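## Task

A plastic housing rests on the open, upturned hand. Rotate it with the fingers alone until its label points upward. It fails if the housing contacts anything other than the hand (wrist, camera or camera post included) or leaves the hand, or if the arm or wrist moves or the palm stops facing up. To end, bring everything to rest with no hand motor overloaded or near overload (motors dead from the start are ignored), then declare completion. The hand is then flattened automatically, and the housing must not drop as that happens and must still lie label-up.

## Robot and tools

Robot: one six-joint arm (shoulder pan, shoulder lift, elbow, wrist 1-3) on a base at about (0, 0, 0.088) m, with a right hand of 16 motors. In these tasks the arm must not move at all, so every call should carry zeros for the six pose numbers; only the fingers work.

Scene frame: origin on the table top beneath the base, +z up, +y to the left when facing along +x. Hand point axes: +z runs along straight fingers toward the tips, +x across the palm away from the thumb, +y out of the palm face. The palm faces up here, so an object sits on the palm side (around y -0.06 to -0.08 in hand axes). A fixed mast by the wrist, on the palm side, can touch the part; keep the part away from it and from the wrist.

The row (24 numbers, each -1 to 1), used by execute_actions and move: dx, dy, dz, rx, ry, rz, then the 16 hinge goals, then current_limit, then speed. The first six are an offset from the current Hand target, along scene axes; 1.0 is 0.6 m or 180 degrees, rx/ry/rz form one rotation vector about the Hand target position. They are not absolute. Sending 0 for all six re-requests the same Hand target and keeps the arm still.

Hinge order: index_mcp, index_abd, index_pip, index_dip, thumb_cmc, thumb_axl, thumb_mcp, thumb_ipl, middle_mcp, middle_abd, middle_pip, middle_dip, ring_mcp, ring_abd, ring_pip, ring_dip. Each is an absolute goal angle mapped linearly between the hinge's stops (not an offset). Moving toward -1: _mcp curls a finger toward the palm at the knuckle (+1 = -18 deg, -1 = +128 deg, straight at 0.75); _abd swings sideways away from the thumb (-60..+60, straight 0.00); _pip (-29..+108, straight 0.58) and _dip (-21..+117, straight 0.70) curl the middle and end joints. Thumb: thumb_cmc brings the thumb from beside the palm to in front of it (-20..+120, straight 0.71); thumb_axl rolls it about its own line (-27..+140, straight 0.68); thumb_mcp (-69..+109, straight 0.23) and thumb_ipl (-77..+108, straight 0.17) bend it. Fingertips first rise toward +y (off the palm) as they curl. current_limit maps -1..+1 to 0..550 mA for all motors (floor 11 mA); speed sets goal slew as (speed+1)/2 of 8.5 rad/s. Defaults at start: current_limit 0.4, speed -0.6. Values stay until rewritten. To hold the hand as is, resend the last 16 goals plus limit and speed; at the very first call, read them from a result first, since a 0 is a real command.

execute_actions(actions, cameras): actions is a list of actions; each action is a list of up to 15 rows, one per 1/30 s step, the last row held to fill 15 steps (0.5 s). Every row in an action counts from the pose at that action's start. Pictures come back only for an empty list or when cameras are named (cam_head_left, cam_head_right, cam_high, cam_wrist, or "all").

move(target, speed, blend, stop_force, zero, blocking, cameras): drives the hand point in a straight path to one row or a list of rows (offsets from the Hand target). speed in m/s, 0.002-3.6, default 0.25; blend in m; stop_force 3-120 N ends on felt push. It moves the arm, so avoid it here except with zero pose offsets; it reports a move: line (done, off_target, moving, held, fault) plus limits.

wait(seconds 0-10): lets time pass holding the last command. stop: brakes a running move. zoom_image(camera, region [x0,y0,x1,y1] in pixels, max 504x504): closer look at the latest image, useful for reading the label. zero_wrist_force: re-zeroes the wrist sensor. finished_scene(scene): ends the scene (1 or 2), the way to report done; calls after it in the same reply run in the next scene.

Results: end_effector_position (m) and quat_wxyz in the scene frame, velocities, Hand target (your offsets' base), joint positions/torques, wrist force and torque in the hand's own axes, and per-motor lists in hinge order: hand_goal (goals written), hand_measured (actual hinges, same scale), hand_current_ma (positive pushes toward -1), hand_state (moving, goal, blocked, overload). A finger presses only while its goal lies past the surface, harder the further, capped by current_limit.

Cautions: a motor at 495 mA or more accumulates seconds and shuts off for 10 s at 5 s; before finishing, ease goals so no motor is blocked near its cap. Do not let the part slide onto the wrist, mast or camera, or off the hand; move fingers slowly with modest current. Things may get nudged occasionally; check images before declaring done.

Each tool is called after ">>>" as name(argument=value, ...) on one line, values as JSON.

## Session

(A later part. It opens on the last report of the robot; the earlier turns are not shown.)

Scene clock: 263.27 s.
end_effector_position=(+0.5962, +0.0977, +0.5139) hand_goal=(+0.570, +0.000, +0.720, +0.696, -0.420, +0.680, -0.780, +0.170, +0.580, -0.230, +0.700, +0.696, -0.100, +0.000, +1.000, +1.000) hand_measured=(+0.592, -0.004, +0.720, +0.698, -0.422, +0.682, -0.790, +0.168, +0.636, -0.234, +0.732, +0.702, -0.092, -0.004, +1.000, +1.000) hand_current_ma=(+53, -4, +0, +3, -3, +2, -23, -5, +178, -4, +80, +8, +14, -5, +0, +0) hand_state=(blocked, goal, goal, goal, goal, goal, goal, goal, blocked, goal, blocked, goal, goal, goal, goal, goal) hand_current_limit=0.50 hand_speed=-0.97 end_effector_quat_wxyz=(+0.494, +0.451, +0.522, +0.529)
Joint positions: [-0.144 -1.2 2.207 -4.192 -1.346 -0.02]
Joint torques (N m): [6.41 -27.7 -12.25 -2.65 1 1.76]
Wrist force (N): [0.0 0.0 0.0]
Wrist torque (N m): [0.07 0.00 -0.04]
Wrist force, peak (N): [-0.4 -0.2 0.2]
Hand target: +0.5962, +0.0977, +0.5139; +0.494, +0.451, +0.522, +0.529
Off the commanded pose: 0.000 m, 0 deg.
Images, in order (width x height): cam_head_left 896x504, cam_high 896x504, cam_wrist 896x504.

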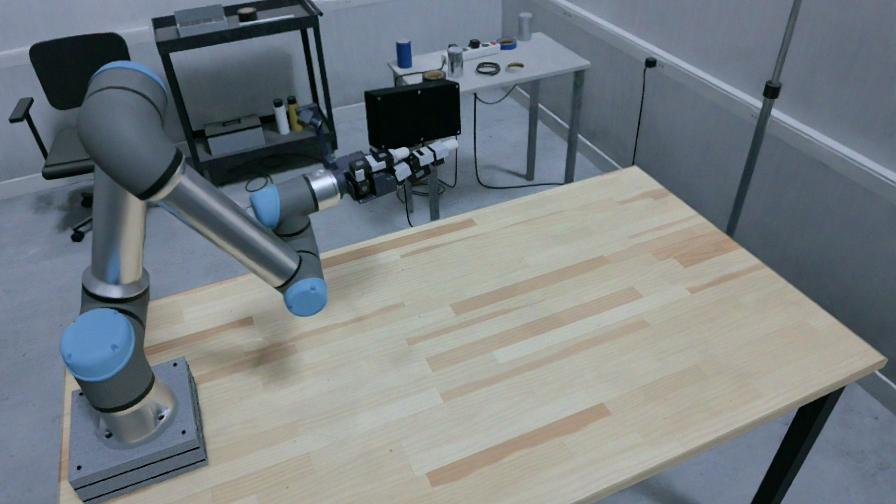

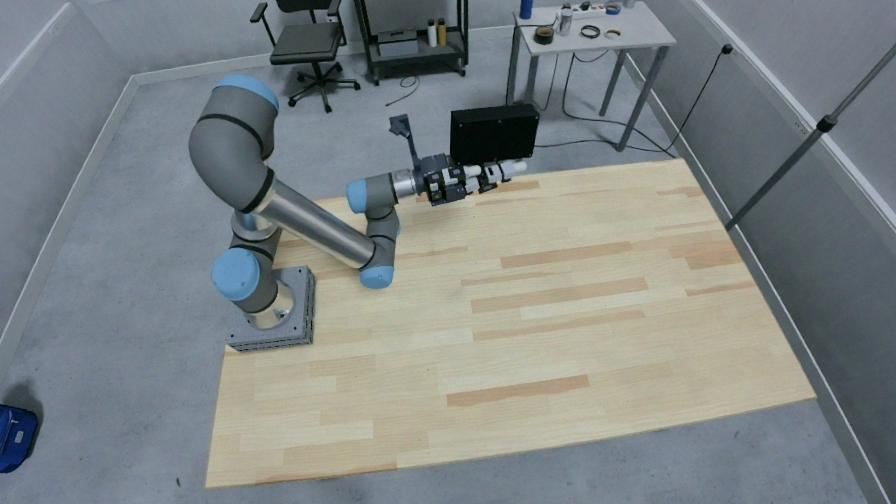

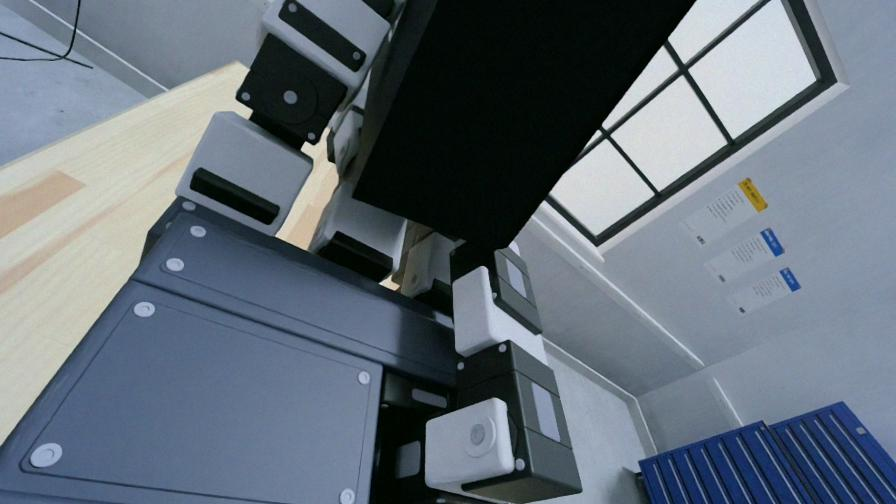

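>>> execute_actions(actions=[[[0,0,0,0,0,0,0.57,0.0,0.72,0.696,-0.42,0.68,-0.78,0.17,0.56,-0.23,0.66,0.696,-0.10,0,1.0,1.0,0.5,-0.97]],[[0,0,0,0,0,0,0.57,0.0,0.70,0.696,-0.42,0.68,-0.78,0.17,0.56,-0.23,0.62,0.696,-0.10,0,1.0,1.0,0.5,-0.97]]], cameras=["cam_high","cam_head_left","cam_wrist"])

>>> zoom_image(camera="cam_high", region=[410, 90, 560, 220])

>>> zoom_image(camera="cam_head_left", region=[330, 70, 490, 210])

>>> zoom_image(camera="cam_wrist", region=[150, 0, 650, 500])

Scene clock: 268.80 s.
end_effector_position=(+0.5962, +0.0977, +0.5139) hand_goal=(+0.570, +0.000, +0.700, +0.696, -0.420, +0.680, -0.780, +0.170, +0.560, -0.230, +0.620, +0.696, -0.100, +0.000, +1.000, +1.000) hand_measured=(+0.592, -0.004, +0.708, +0.698, -0.420, +0.682, -0.790, +0.168, +0.622, -0.234, +0.656, +0.702, -0.092, -0.004, +1.000, +1.000) hand_current_ma=(+53, -4, +14, +3, +0, +2, -23, -5, +202, -3, +93, +9, +14, -5, +0, +0) hand_state=(blocked, goal, goal, goal, goal, goal, goal, goal, blocked, goal, blocked, goal, goal, goal, goal, goal) hand_current_limit=0.50 hand_speed=-0.97 end_effector_quat_wxyz=(+0.494, +0.451, +0.522, +0.529)
Joint positions: [-0.144 -1.2 2.207 -4.192 -1.346 -0.02]
Joint torques (N m): [6.38 -27.92 -12.36 -2.78 0.9 1.88]
Wrist force (N): [0.1 -0.2 0.0]
Wrist torque (N m): [0.04 -0.02 -0.03]
Wrist force, peak (N): [-0.2 -0.1 0.4]
Hand target: +0.5962, +0.0977, +0.5139; +0.494, +0.451, +0.522, +0.529
Off the commanded pose: 0.000 m, 0 deg.
Images, in order (width x height): cam_head_left 896x504, cam_high 896x504, cam_wrist 896x504.

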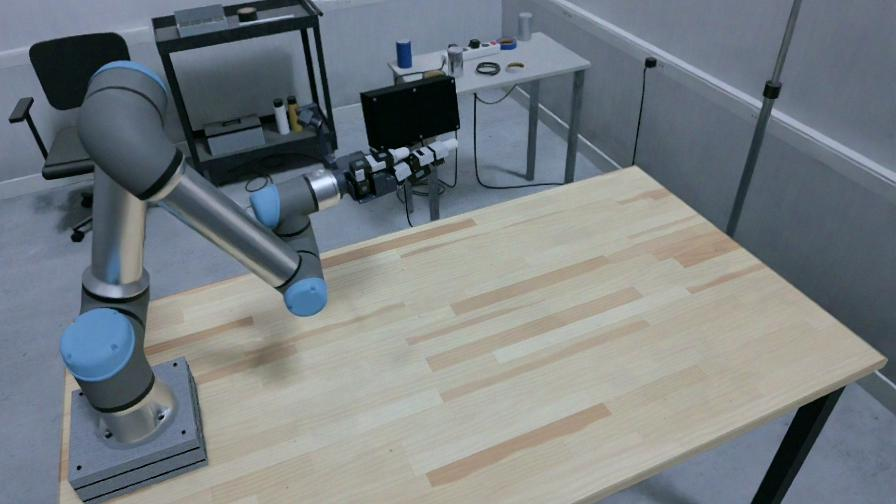

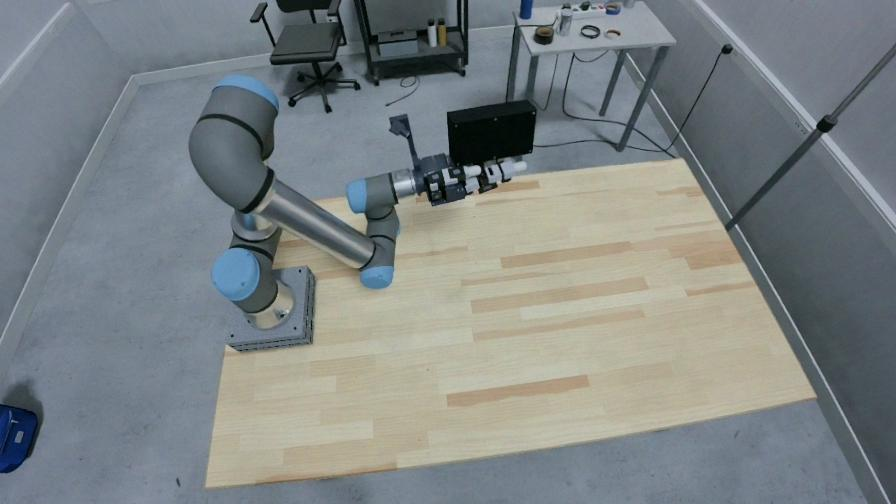

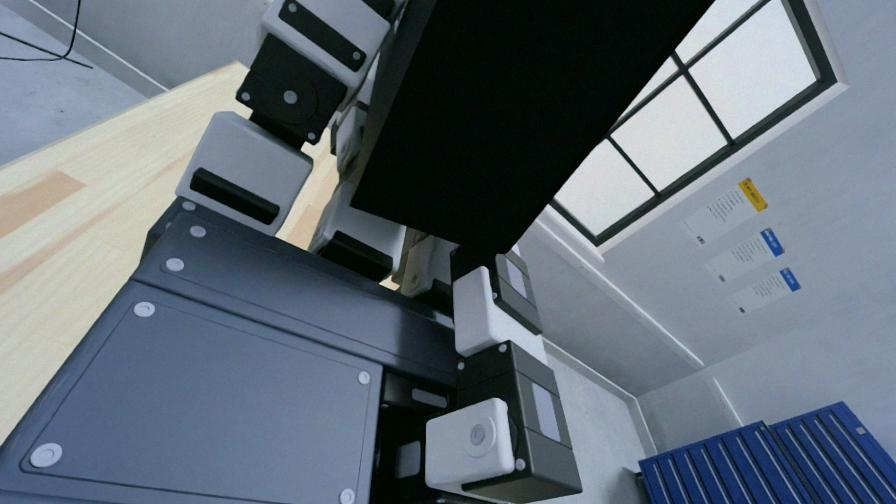

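Scaled by 3.360.

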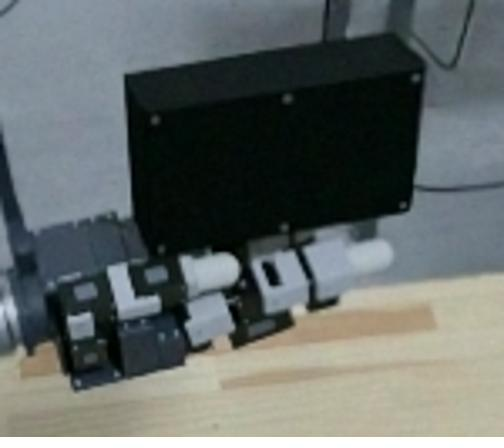

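Scaled by 3.150.

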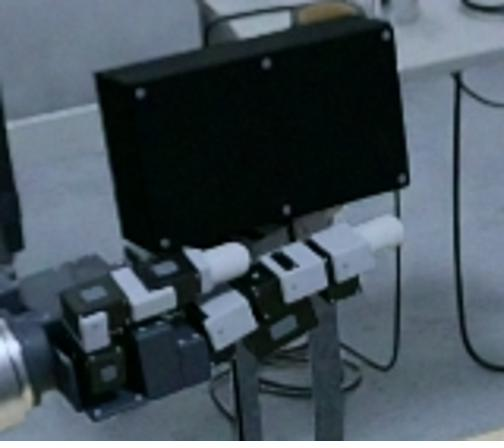

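Scaled by 1.008.

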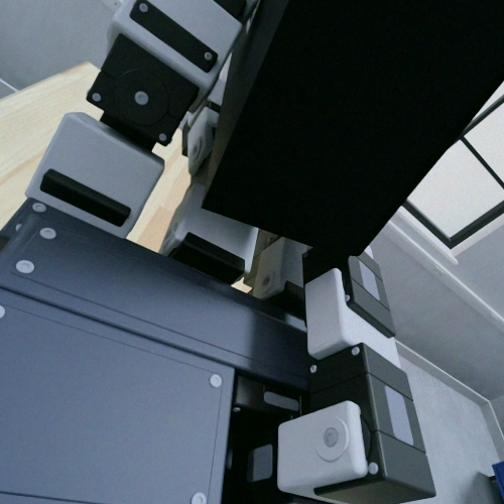

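>>> execute_actions(actions=[[[0,0,0,0,0,0,0.54,0.0,0.74,0.696,-0.42,0.68,-0.78,0.17,0.56,-0.23,0.62,0.696,-0.10,0,1.0,1.0,0.5,-0.97]],[[0,0,0,0,0,0,0.51,0.0,0.77,0.696,-0.42,0.68,-0.78,0.17,0.56,-0.23,0.62,0.696,-0.10,0,1.0,1.0,0.5,-0.97]]], cameras=["cam_high","cam_head_left","cam_wrist"])

>>> zoom_image(camera="cam_high", region=[410, 90, 560, 220])

>>> zoom_image(camera="cam_head_left", region=[330, 70, 490, 210])

>>> zoom_image(camera="cam_wrist", region=[150, 0, 650, 500])

Scene clock: 272.47 s.
end_effector_position=(+0.5962, +0.0977, +0.5139) hand_goal=(+0.510, +0.000, +0.770, +0.696, -0.420, +0.680, -0.780, +0.170, +0.560, -0.230, +0.620, +0.696, -0.100, +0.000, +1.000, +1.000) hand_measured=(+0.532, -0.004, +0.770, +0.698, -0.420, +0.682, -0.790, +0.168, +0.622, -0.234, +0.656, +0.702, -0.092, -0.004, +1.000, +1.000) hand_current_ma=(+52, -4, +0, +3, +0, +2, -23, -5, +202, -3, +93, +9, +14, -5, +0, +0) hand_state=(blocked, goal, goal, goal, goal, goal, goal, goal, blocked, goal, blocked, goal, goal, goal, goal, goal) hand_current_limit=0.50 hand_speed=-0.97 end_effector_quat_wxyz=(+0.494, +0.451, +0.522, +0.529)
Joint positions: [-0.144 -1.2 2.207 -4.192 -1.346 -0.02]
Joint torques (N m): [6.46 -27.22 -12.3 -2.74 0.93 1.75]
Wrist force (N): [-0.1 -0.1 0.0]
Wrist torque (N m): [0.05 0.01 -0.04]
Wrist force, peak (N): [-0.4 -0.2 0.2]
Hand target: +0.5962, +0.0977, +0.5139; +0.494, +0.451, +0.522, +0.529
Off the commanded pose: 0.000 m, 0 deg.
Images, in order (width x height): cam_head_left 896x504, cam_high 896x504, cam_wrist 896x504.

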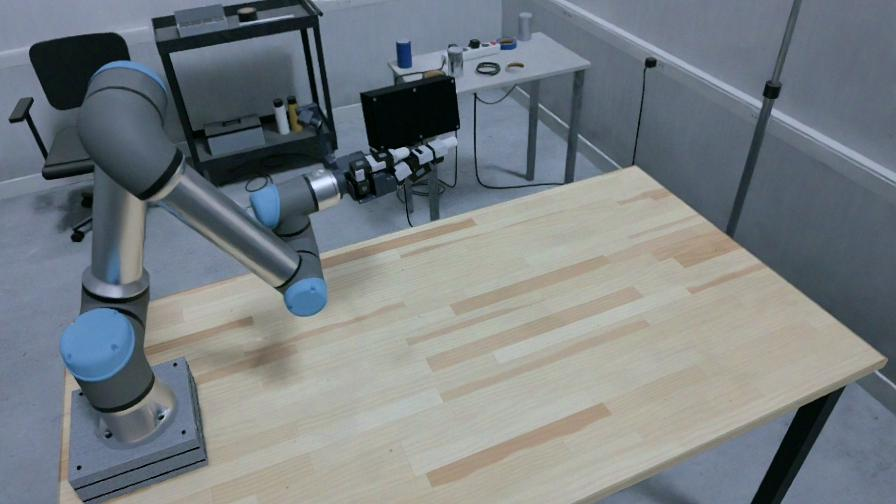

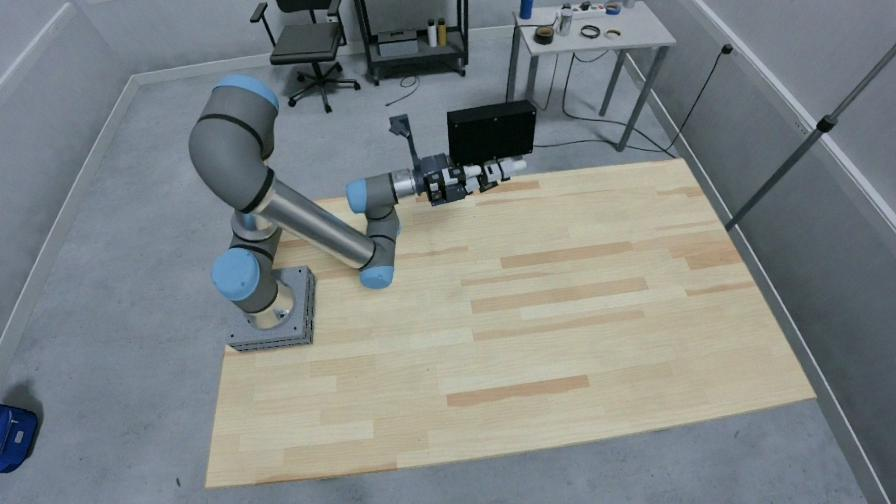

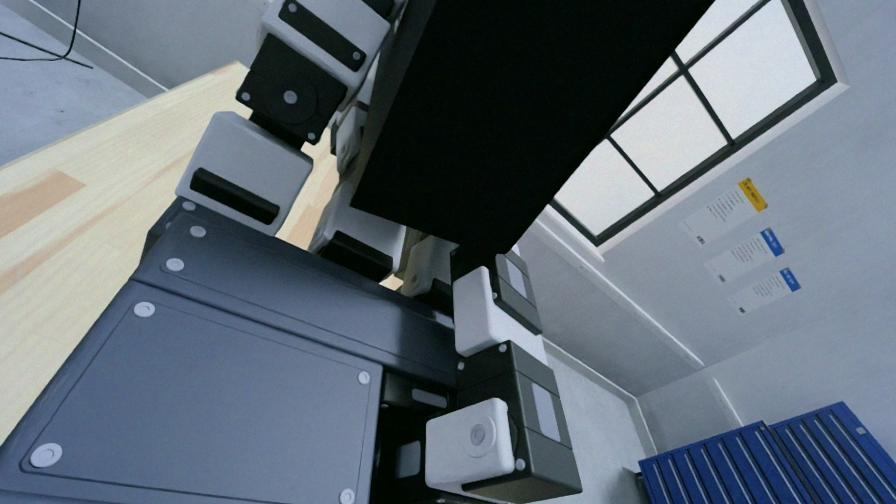

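Scaled by 3.360.

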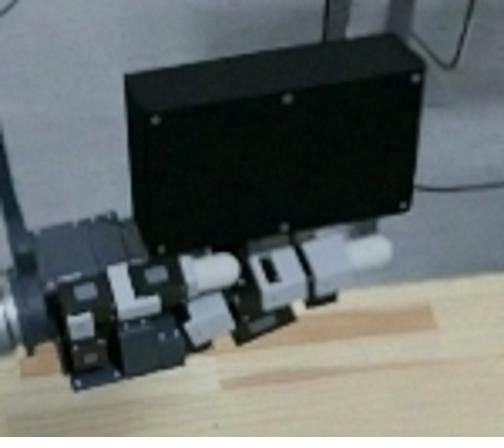

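Scaled by 3.150.

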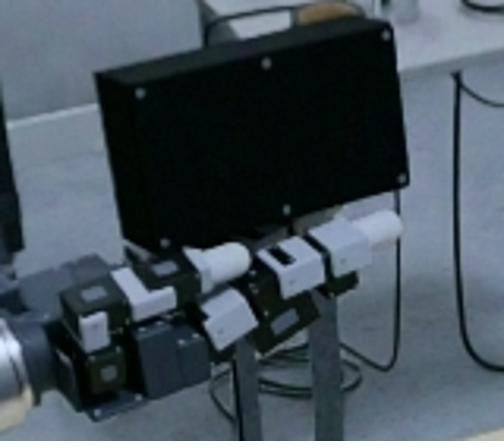

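Scaled by 1.008.

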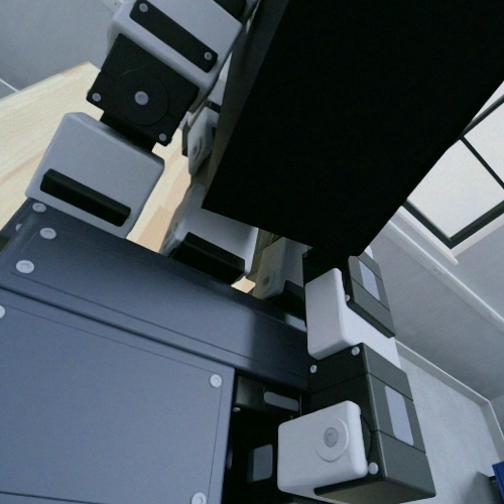

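>>> execute_actions(actions=[[[0,0,0,0,0,0,0.48,0.0,0.80,0.696,-0.42,0.68,-0.78,0.17,0.56,-0.23,0.62,0.696,-0.10,0,1.0,1.0,0.5,-0.97]]])

>>> execute_actions(actions=[[[0,0,0,0,0,0,0.455,0.0,0.82,0.696,-0.42,0.68,-0.78,0.17,0.56,-0.23,0.62,0.696,-0.10,0,1.0,1.0,0.5,-0.97]]], cameras=["cam_head_left","cam_wrist"])

>>> zoom_image(camera="cam_head_left", region=[330, 70, 490, 210])

>>> zoom_image(camera="cam_wrist", region=[150, 0, 650, 500])

Scene clock: 273.77 s.
end_effector_position=(+0.5962, +0.0977, +0.5139) hand_goal=(+0.480, +0.000, +0.800, +0.696, -0.420, +0.680, -0.780, +0.170, +0.560, -0.230, +0.620, +0.696, -0.100, +0.000, +1.000, +1.000) hand_measured=(+0.502, -0.004, +0.800, +0.698, -0.420, +0.682, -0.790, +0.168, +0.622, -0.234, +0.656, +0.702, -0.092, -0.004, +1.000, +1.000) hand_current_ma=(+52, -4, +0, +3, +0, +2, -23, -5, +202, -3, +93, +9, +14, -5, +0, +0) hand_state=(blocked, goal, goal, goal, goal, goal, goal, goal, blocked, goal, blocked, goal, goal, goal, goal, goal) hand_current_limit=0.50 hand_speed=-0.97 end_effector_quat_wxyz=(+0.494, +0.451, +0.522, +0.529)
Joint positions: [-0.144 -1.2 2.207 -4.192 -1.346 -0.02]
Joint torques (N m): [6.33 -27.98 -12.46 -2.73 0.87 1.74]
Wrist force (N): [0.1 0.0 0.0]
Wrist torque (N m): [0.06 -0.01 -0.03]
Wrist force, peak (N): [0.2 0.1 0.4]
Hand target: +0.5962, +0.0977, +0.5139; +0.494, +0.451, +0.522, +0.529
Off the commanded pose: 0.000 m, 0 deg.

Scene clock: 274.47 s.
end_effector_position=(+0.5962, +0.0977, +0.5139) hand_goal=(+0.456, +0.000, +0.820, +0.696, -0.420, +0.680, -0.780, +0.170, +0.560, -0.230, +0.620, +0.696, -0.100, +0.000, +1.000, +1.000) hand_measured=(+0.478, -0.004, +0.820, +0.698, -0.420, +0.682, -0.790, +0.168, +0.622, -0.234, +0.656, +0.702, -0.092, -0.004, +1.000, +1.000) hand_current_ma=(+51, -4, +0, +3, +0, +2, -23, -5, +202, -3, +93, +9, +14, -5, +0, +0) hand_state=(blocked, goal, goal, goal, goal, goal, goal, goal, blocked, goal, blocked, goal, goal, goal, goal, goal) hand_current_limit=0.50 hand_speed=-0.97 end_effector_quat_wxyz=(+0.494, +0.451, +0.522, +0.529)
Joint positions: [-0.144 -1.2 2.207 -4.192 -1.346 -0.02]
Joint torques (N m): [6.07 -27.97 -12.65 -2.76 0.8 1.84]
Wrist force (N): [-0.1 -0.1 0.1]
Wrist torque (N m): [0.03 0.01 -0.05]
Wrist force, peak (N): [0.0 -0.4 0.2]
Hand target: +0.5962, +0.0977, +0.5139; +0.494, +0.451, +0.522, +0.529
Off the commanded pose: 0.000 m, 0 deg.
Images, in order (width x height): cam_head_left 896x504, cam_wrist 896x504.

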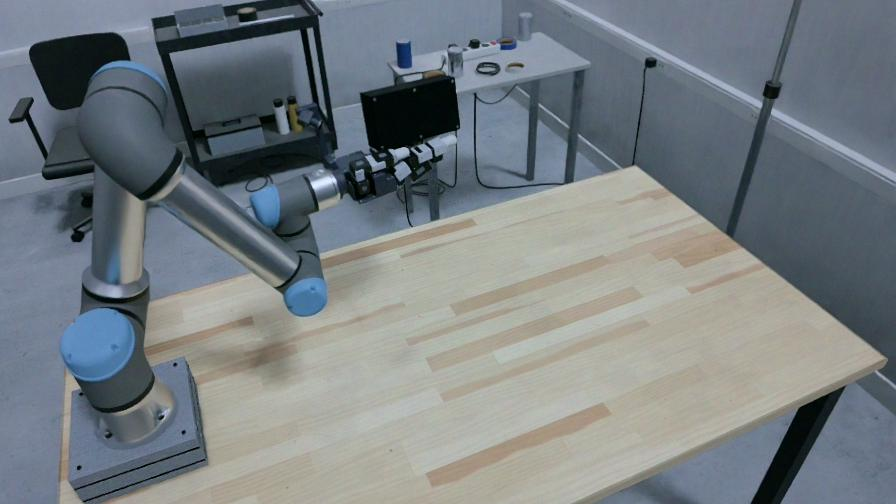

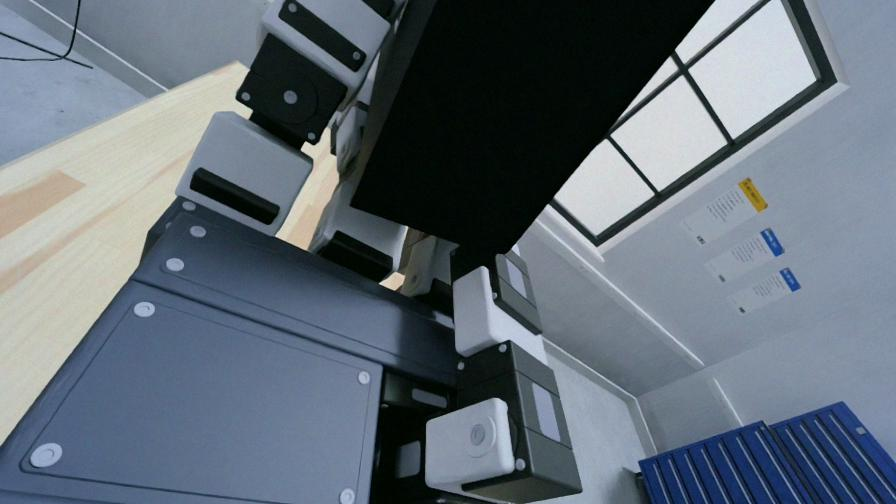

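Scaled by 3.150.

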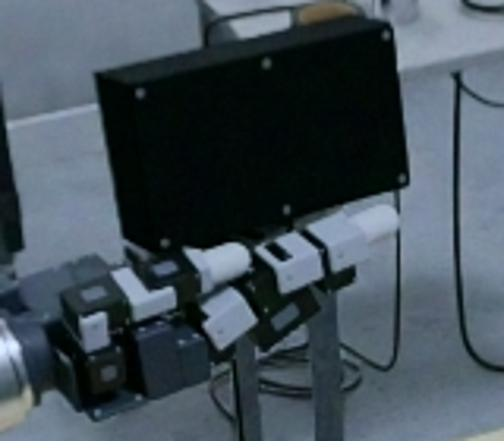

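Scaled by 1.008.

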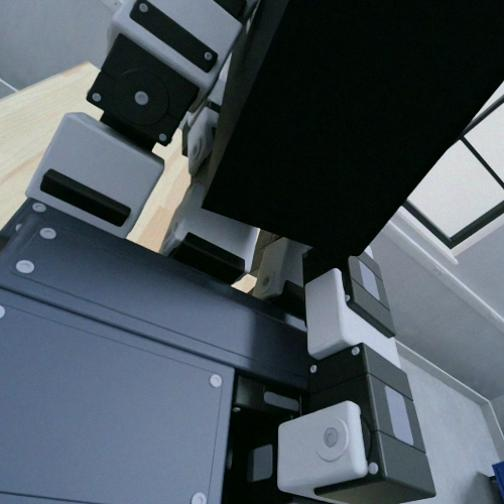

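>>> execute_actions(actions=[[[0,0,0,0,0,0,0.43,0.0,0.84,0.696,-0.42,0.68,-0.78,0.17,0.56,-0.23,0.62,0.696,-0.10,0,1.0,1.0,0.5,-0.97]]])

>>> execute_actions(actions=[[[0,0,0,0,0,0,0.41,0.0,0.86,0.696,-0.42,0.68,-0.78,0.17,0.56,-0.23,0.62,0.696,-0.10,0,1.0,1.0,0.5,-0.97]]])

>>> execute_actions(actions=[[[0,0,0,0,0,0,0.39,0.0,0.88,0.696,-0.42,0.68,-0.78,0.17,0.56,-0.23,0.62,0.696,-0.10,0,1.0,1.0,0.5,-0.97]]], cameras=["cam_head_left","cam_wrist"])

>>> zoom_image(camera="cam_head_left", region=[330, 70, 490, 210])

>>> zoom_image(camera="cam_wrist", region=[150, 0, 650, 500])

Scene clock: 276.03 s.
end_effector_position=(+0.5962, +0.0977, +0.5139) hand_goal=(+0.430, +0.000, +0.840, +0.696, -0.420, +0.680, -0.780, +0.170, +0.560, -0.230, +0.620, +0.696, -0.100, +0.000, +1.000, +1.000) hand_measured=(+0.452, -0.004, +0.840, +0.698, -0.420, +0.682, -0.790, +0.168, +0.622, -0.234, +0.656, +0.702, -0.092, -0.004, +1.000, +1.000) hand_current_ma=(+51, -4, +0, +3, +0, +2, -23, -5, +202, -3, +93, +9, +14, -5, +0, +0) hand_state=(blocked, goal, goal, goal, goal, goal, goal, goal, blocked, goal, blocked, goal, goal, goal, goal, goal) hand_current_limit=0.50 hand_speed=-0.97 end_effector_quat_wxyz=(+0.494, +0.451, +0.522, +0.529)
Joint positions: [-0.144 -1.2 2.207 -4.192 -1.346 -0.02]
Joint torques (N m): [6.85 -28.07 -12.76 -2.77 0.81 1.83]
Wrist force (N): [-0.1 -0.2 0.0]
Wrist torque (N m): [0.04 0.01 -0.04]
Wrist force, peak (N): [-0.1 -0.3 0.3]
Hand target: +0.5962, +0.0977, +0.5139; +0.494, +0.451, +0.522, +0.529
Off the commanded pose: 0.000 m, 0 deg.

Scene clock: 276.73 s.
end_effector_position=(+0.5962, +0.0977, +0.5139) hand_goal=(+0.410, +0.000, +0.860, +0.696, -0.420, +0.680, -0.780, +0.170, +0.560, -0.230, +0.620, +0.696, -0.100, +0.000, +1.000, +1.000) hand_measured=(+0.442, -0.002, +0.860, +0.698, -0.420, +0.682, -0.790, +0.168, +0.622, -0.232, +0.656, +0.702, -0.092, -0.004, +1.000, +1.000) hand_current_ma=(+88, -3, +0, +3, +0, +2, -23, -3, +201, -2, +92, +9, +14, -5, +0, +0) hand_state=(blocked, goal, goal, goal, goal, goal, goal, goal, blocked, goal, blocked, goal, goal, goal, goal, goal) hand_current_limit=0.50 hand_speed=-0.97 end_effector_quat_wxyz=(+0.494, +0.451, +0.522, +0.529)
Joint positions: [-0.144 -1.2 2.207 -4.192 -1.346 -0.02]
Joint torques (N m): [6.61 -28.18 -12.58 -2.83 0.88 1.76]
Wrist force (N): [-0.2 -0.1 0.3]
Wrist torque (N m): [0.03 0.02 -0.05]
Wrist force, peak (N): [-0.3 -0.2 0.2]
Hand target: +0.5962, +0.0977, +0.5139; +0.494, +0.451, +0.522, +0.529
Off the commanded pose: 0.000 m, 0 deg.

Scene clock: 277.43 s.
end_effector_position=(+0.5962, +0.0977, +0.5139) hand_goal=(+0.390, +0.000, +0.880, +0.696, -0.420, +0.680, -0.780, +0.170, +0.560, -0.230, +0.620, +0.696, -0.100, +0.000, +1.000, +1.000) hand_measured=(+0.426, -0.002, +0.880, +0.698, -0.420, +0.682, -0.786, +0.168, +0.620, -0.232, +0.654, +0.702, -0.092, -0.004, +1.000, +1.000) hand_current_ma=(+104, -3, +0, +3, +0, +2, -12, -2, +194, -2, +88, +9, +14, -5, +0, +0) hand_state=(blocked, goal, goal, goal, goal, goal, goal, goal, blocked, goal, blocked, goal, goal, goal, goal, goal) hand_current_limit=0.50 hand_speed=-0.97 end_effector_quat_wxyz=(+0.494, +0.451, +0.522, +0.529)
Joint positions: [-0.144 -1.2 2.207 -4.192 -1.346 -0.02]
Joint torques (N m): [6.48 -27.71 -12.83 -2.79 0.81 1.75]
Wrist force (N): [0.2 -0.2 0.1]
Wrist torque (N m): [0.02 -0.04 -0.02]
Wrist force, peak (N): [0.1 -0.1 0.4]
Hand target: +0.5962, +0.0977, +0.5139; +0.494, +0.451, +0.522, +0.529
Off the commanded pose: 0.000 m, 0 deg.
Images, in order (width x height): cam_head_left 896x504, cam_wrist 896x504.

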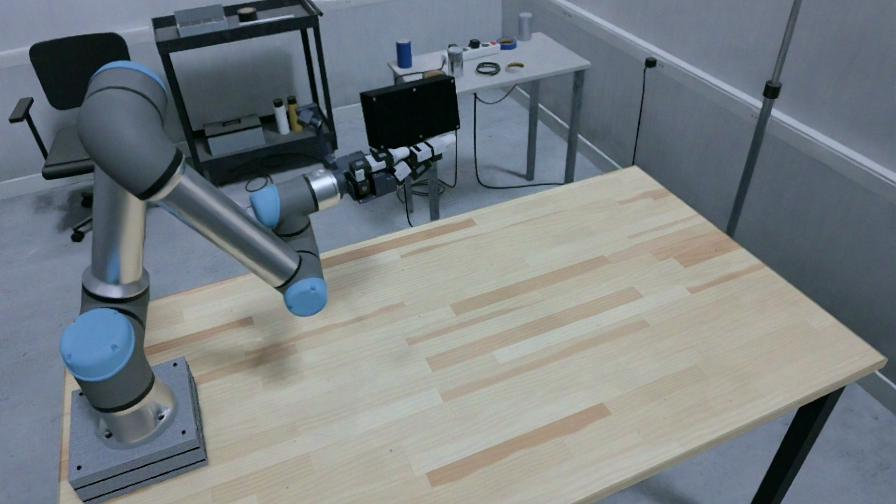

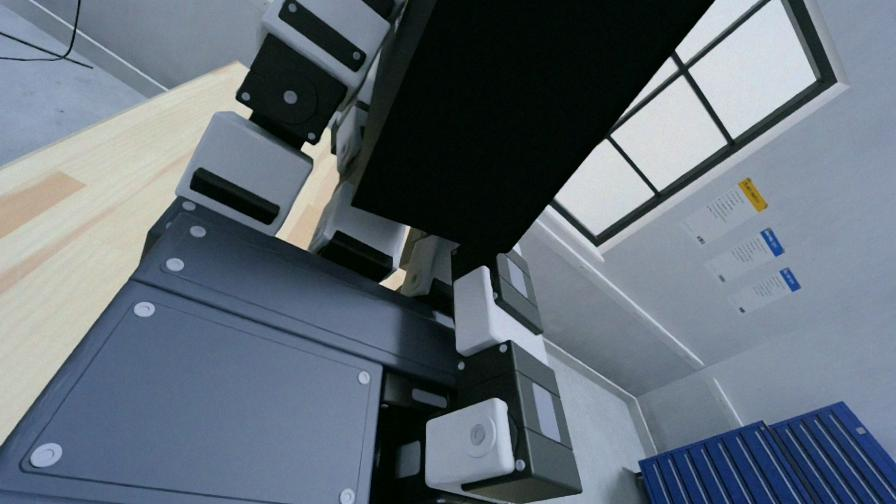

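Scaled by 3.150.

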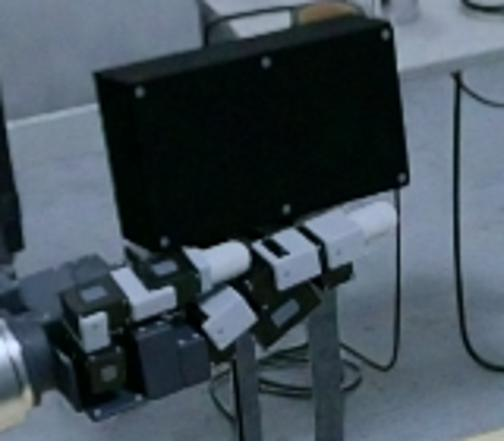

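Scaled by 1.008.

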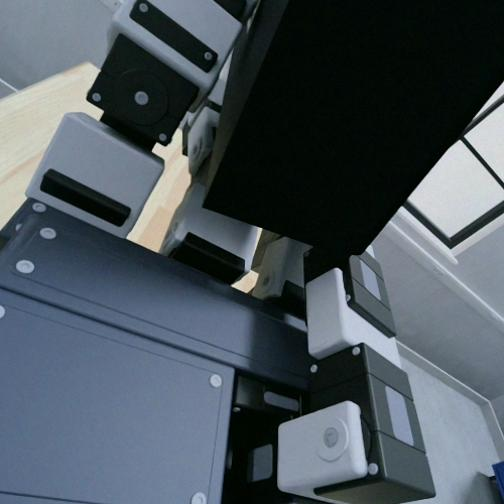

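>>> execute_actions(actions=[[[0,0,0,0,0,0,0.37,0.0,0.89,0.696,-0.42,0.68,-0.78,0.17,0.56,-0.23,0.62,0.696,-0.10,0,1.0,1.0,0.5,-0.97]]])

>>> execute_actions(actions=[[[0,0,0,0,0,0,0.35,0.0,0.90,0.696,-0.42,0.68,-0.78,0.17,0.56,-0.23,0.62,0.696,-0.10,0,1.0,1.0,0.5,-0.97]]], cameras=["cam_high","cam_head_left","cam_wrist"])

>>> zoom_image(camera="cam_high", region=[410, 90, 560, 220])

>>> zoom_image(camera="cam_head_left", region=[360, 120, 480, 190])

>>> zoom_image(camera="cam_wrist", region=[150, 0, 650, 500])

Scene clock: 279.30 s.
end_effector_position=(+0.5962, +0.0977, +0.5139) hand_goal=(+0.370, +0.000, +0.890, +0.696, -0.420, +0.680, -0.780, +0.170, +0.560, -0.230, +0.620, +0.696, -0.100, +0.000, +1.000, +1.000) hand_measured=(+0.412, -0.002, +0.890, +0.698, -0.420, +0.682, -0.782, +0.170, +0.618, -0.232, +0.654, +0.702, -0.092, -0.004, +1.000, +1.000) hand_current_ma=(+122, -3, +0, +3, +0, +1, -3, +0, +188, -1, +85, +9, +14, -5, +0, +0) hand_state=(blocked, goal, goal, goal, goal, goal, goal, goal, blocked, goal, blocked, goal, goal, goal, goal, goal) hand_current_limit=0.50 hand_speed=-0.97 end_effector_quat_wxyz=(+0.494, +0.451, +0.522, +0.529)
Joint positions: [-0.144 -1.2 2.207 -4.192 -1.346 -0.02]
Joint torques (N m): [6.37 -28.1 -12.72 -2.87 0.84 1.81]
Wrist force (N): [-0.2 -0.1 0.0]
Wrist torque (N m): [0.04 0.03 -0.06]
Wrist force, peak (N): [-0.2 0.0 0.4]
Hand target: +0.5962, +0.0977, +0.5139; +0.494, +0.451, +0.522, +0.529
Off the commanded pose: 0.000 m, 0 deg.

Scene clock: 280.00 s.
end_effector_position=(+0.5962, +0.0977, +0.5139) hand_goal=(+0.350, +0.000, +0.900, +0.696, -0.420, +0.680, -0.780, +0.170, +0.560, -0.230, +0.620, +0.696, -0.100, +0.000, +1.000, +1.000) hand_measured=(+0.398, -0.002, +0.900, +0.698, -0.420, +0.680, -0.778, +0.172, +0.616, -0.232, +0.652, +0.702, -0.092, -0.004, +1.000, +1.000) hand_current_ma=(+145, -3, +0, +3, +0, +1, +2, +2, +182, -1, +81, +9, +14, -5, +0, +0) hand_state=(blocked, goal, goal, goal, goal, goal, goal, goal, blocked, goal, blocked, goal, goal, goal, goal, goal) hand_current_limit=0.50 hand_speed=-0.97 end_effector_quat_wxyz=(+0.494, +0.451, +0.522, +0.529)
Joint positions: [-0.144 -1.2 2.207 -4.192 -1.346 -0.02]
Joint torques (N m): [6.37 -28.03 -12.58 -2.74 0.86 1.73]
Wrist force (N): [-0.1 0.0 0.1]
Wrist torque (N m): [0.05 0.01 -0.05]
Wrist force, peak (N): [-0.3 -0.3 0.5]
Hand target: +0.5962, +0.0977, +0.5139; +0.494, +0.451, +0.522, +0.529
Off the commanded pose: 0.000 m, 0 deg.
Images, in order (width x height): cam_head_left 896x504, cam_high 896x504, cam_wrist 896x504.

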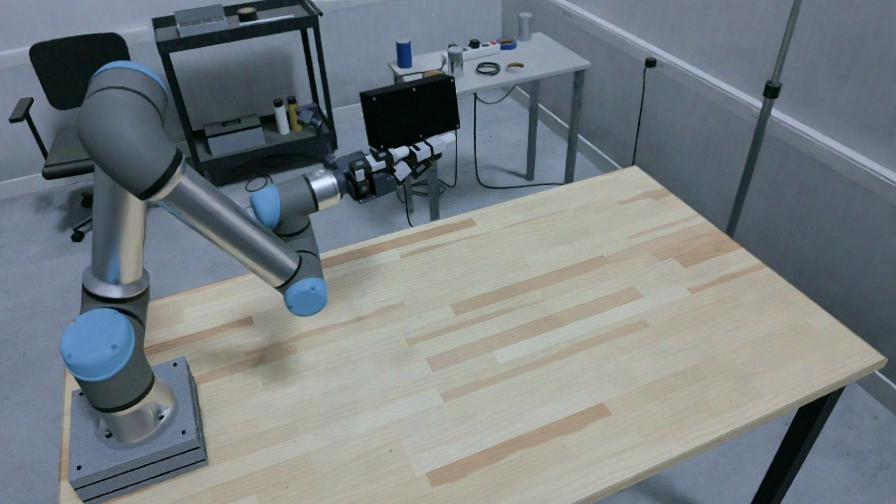

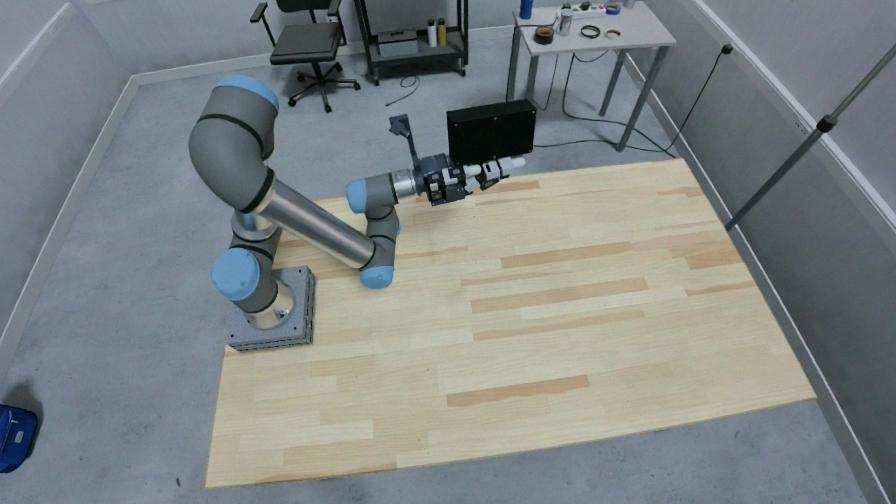

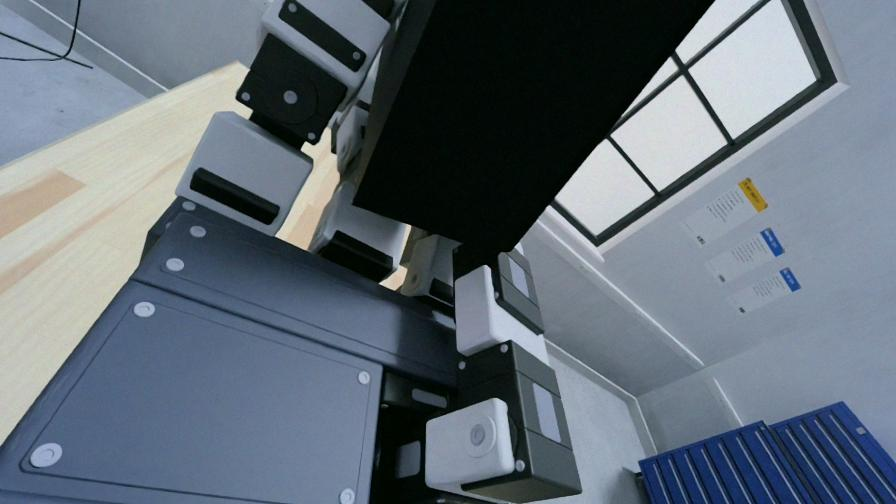

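Scaled by 3.360.

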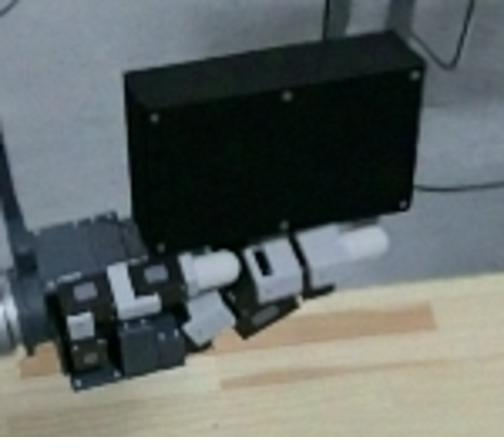

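Scaled by 4.200.

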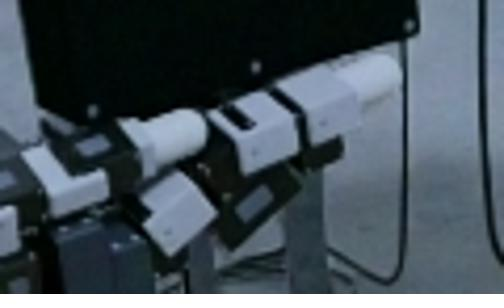

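Scaled by 1.008.

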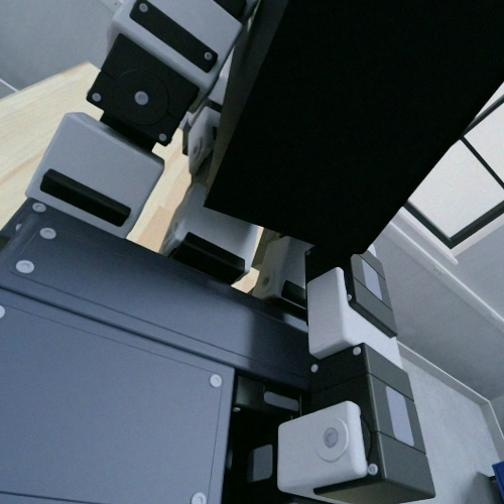

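>>> execute_actions(actions=[[[0,0,0,0,0,0,0.34,0.0,0.91,0.696,-0.40,0.68,-0.78,0.17,0.56,-0.23,0.62,0.696,-0.10,0,1.0,1.0,0.5,-0.97]],[[0,0,0,0,0,0,0.34,0.0,0.91,0.696,-0.38,0.68,-0.78,0.17,0.56,-0.23,0.62,0.696,-0.10,0,1.0,1.0,0.5,-0.97]]], cameras=["cam_high","cam_head_left","cam_wrist"])

>>> zoom_image(camera="cam_high", region=[430, 110, 550, 210])

>>> zoom_image(camera="cam_head_left", region=[360, 80, 480, 190])

>>> zoom_image(camera="cam_wrist", region=[150, 0, 650, 500])

Scene clock: 282.37 s.
end_effector_position=(+0.5962, +0.0977, +0.5139) hand_goal=(+0.340, +0.000, +0.910, +0.696, -0.380, +0.680, -0.780, +0.170, +0.560, -0.230, +0.620, +0.696, -0.100, +0.000, +1.000, +1.000) hand_measured=(+0.392, -0.002, +0.910, +0.698, -0.388, +0.676, -0.776, +0.172, +0.614, -0.230, +0.650, +0.702, -0.092, -0.004, +1.000, +1.000) hand_current_ma=(+161, -2, +0, +3, -14, -9, +5, +4, +170, +0, +75, +9, +14, -5, +0, +0) hand_state=(blocked, goal, goal, goal, goal, goal, goal, goal, blocked, goal, blocked, goal, goal, goal, goal, goal) hand_current_limit=0.50 hand_speed=-0.97 end_effector_quat_wxyz=(+0.494, +0.451, +0.522, +0.529)
Joint positions: [-0.144 -1.2 2.207 -4.192 -1.346 -0.02]
Joint torques (N m): [6.32 -27.94 -12.07 -2.9 0.92 1.8]
Wrist force (N): [0.1 0.0 0.0]
Wrist torque (N m): [0.05 -0.01 -0.03]
Wrist force, peak (N): [0.2 -0.4 0.3]
Hand target: +0.5962, +0.0977, +0.5139; +0.494, +0.451, +0.522, +0.529
Off the commanded pose: 0.000 m, 0 deg.
Images, in order (width x height): cam_head_left 896x504, cam_high 896x504, cam_wrist 896x504.

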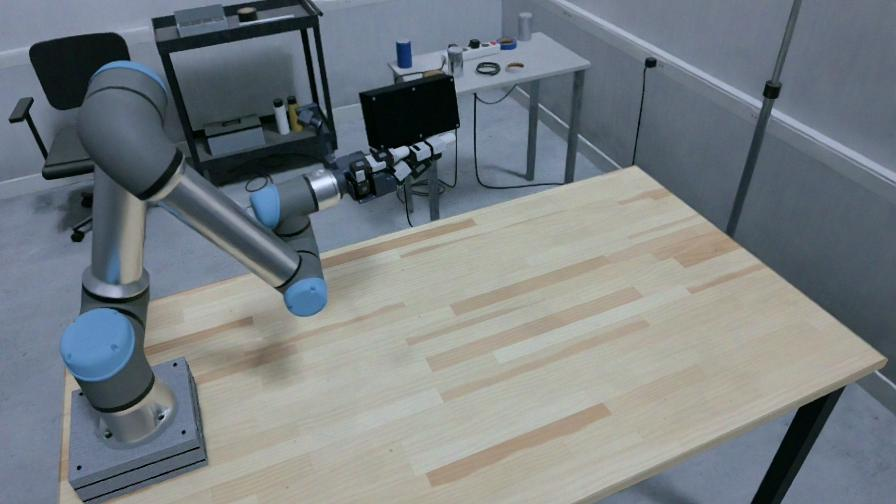

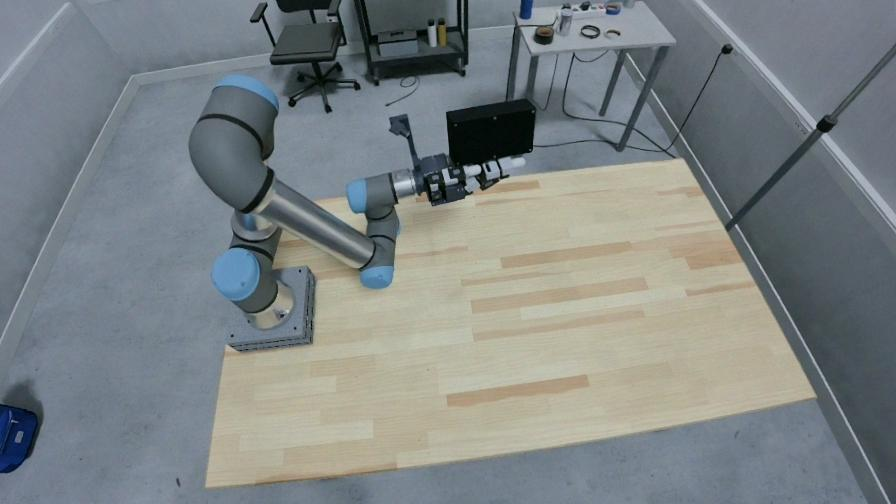

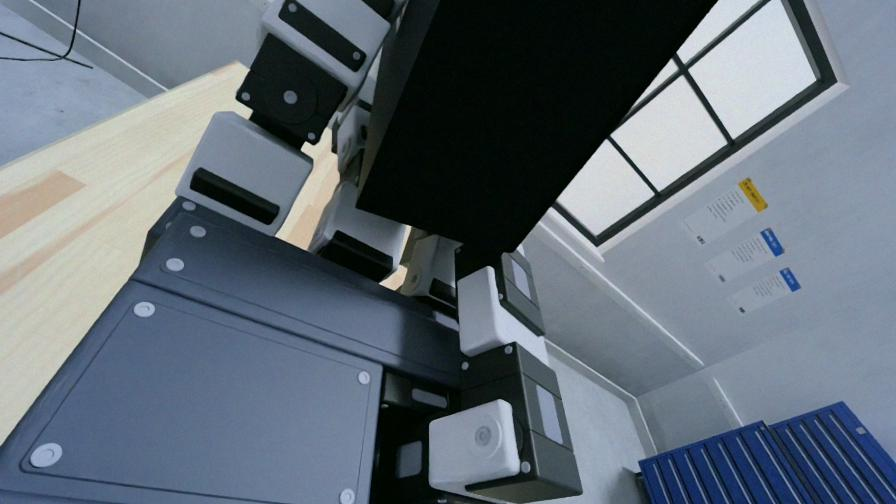

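Scaled by 4.200.

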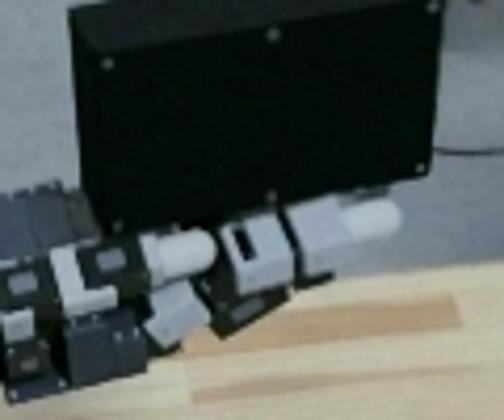

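Scaled by 4.200.

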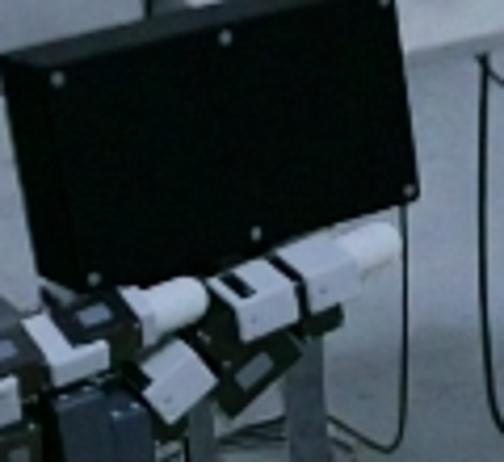

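Scaled by 1.008.

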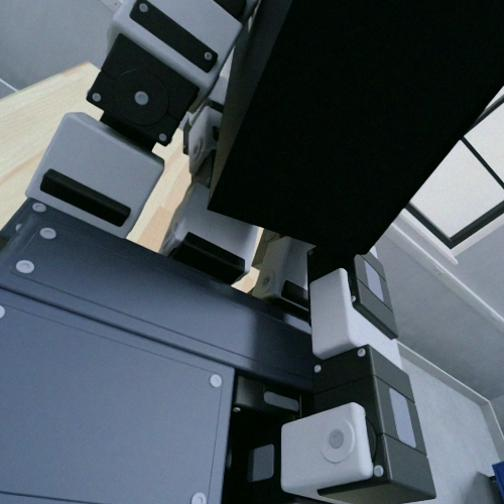

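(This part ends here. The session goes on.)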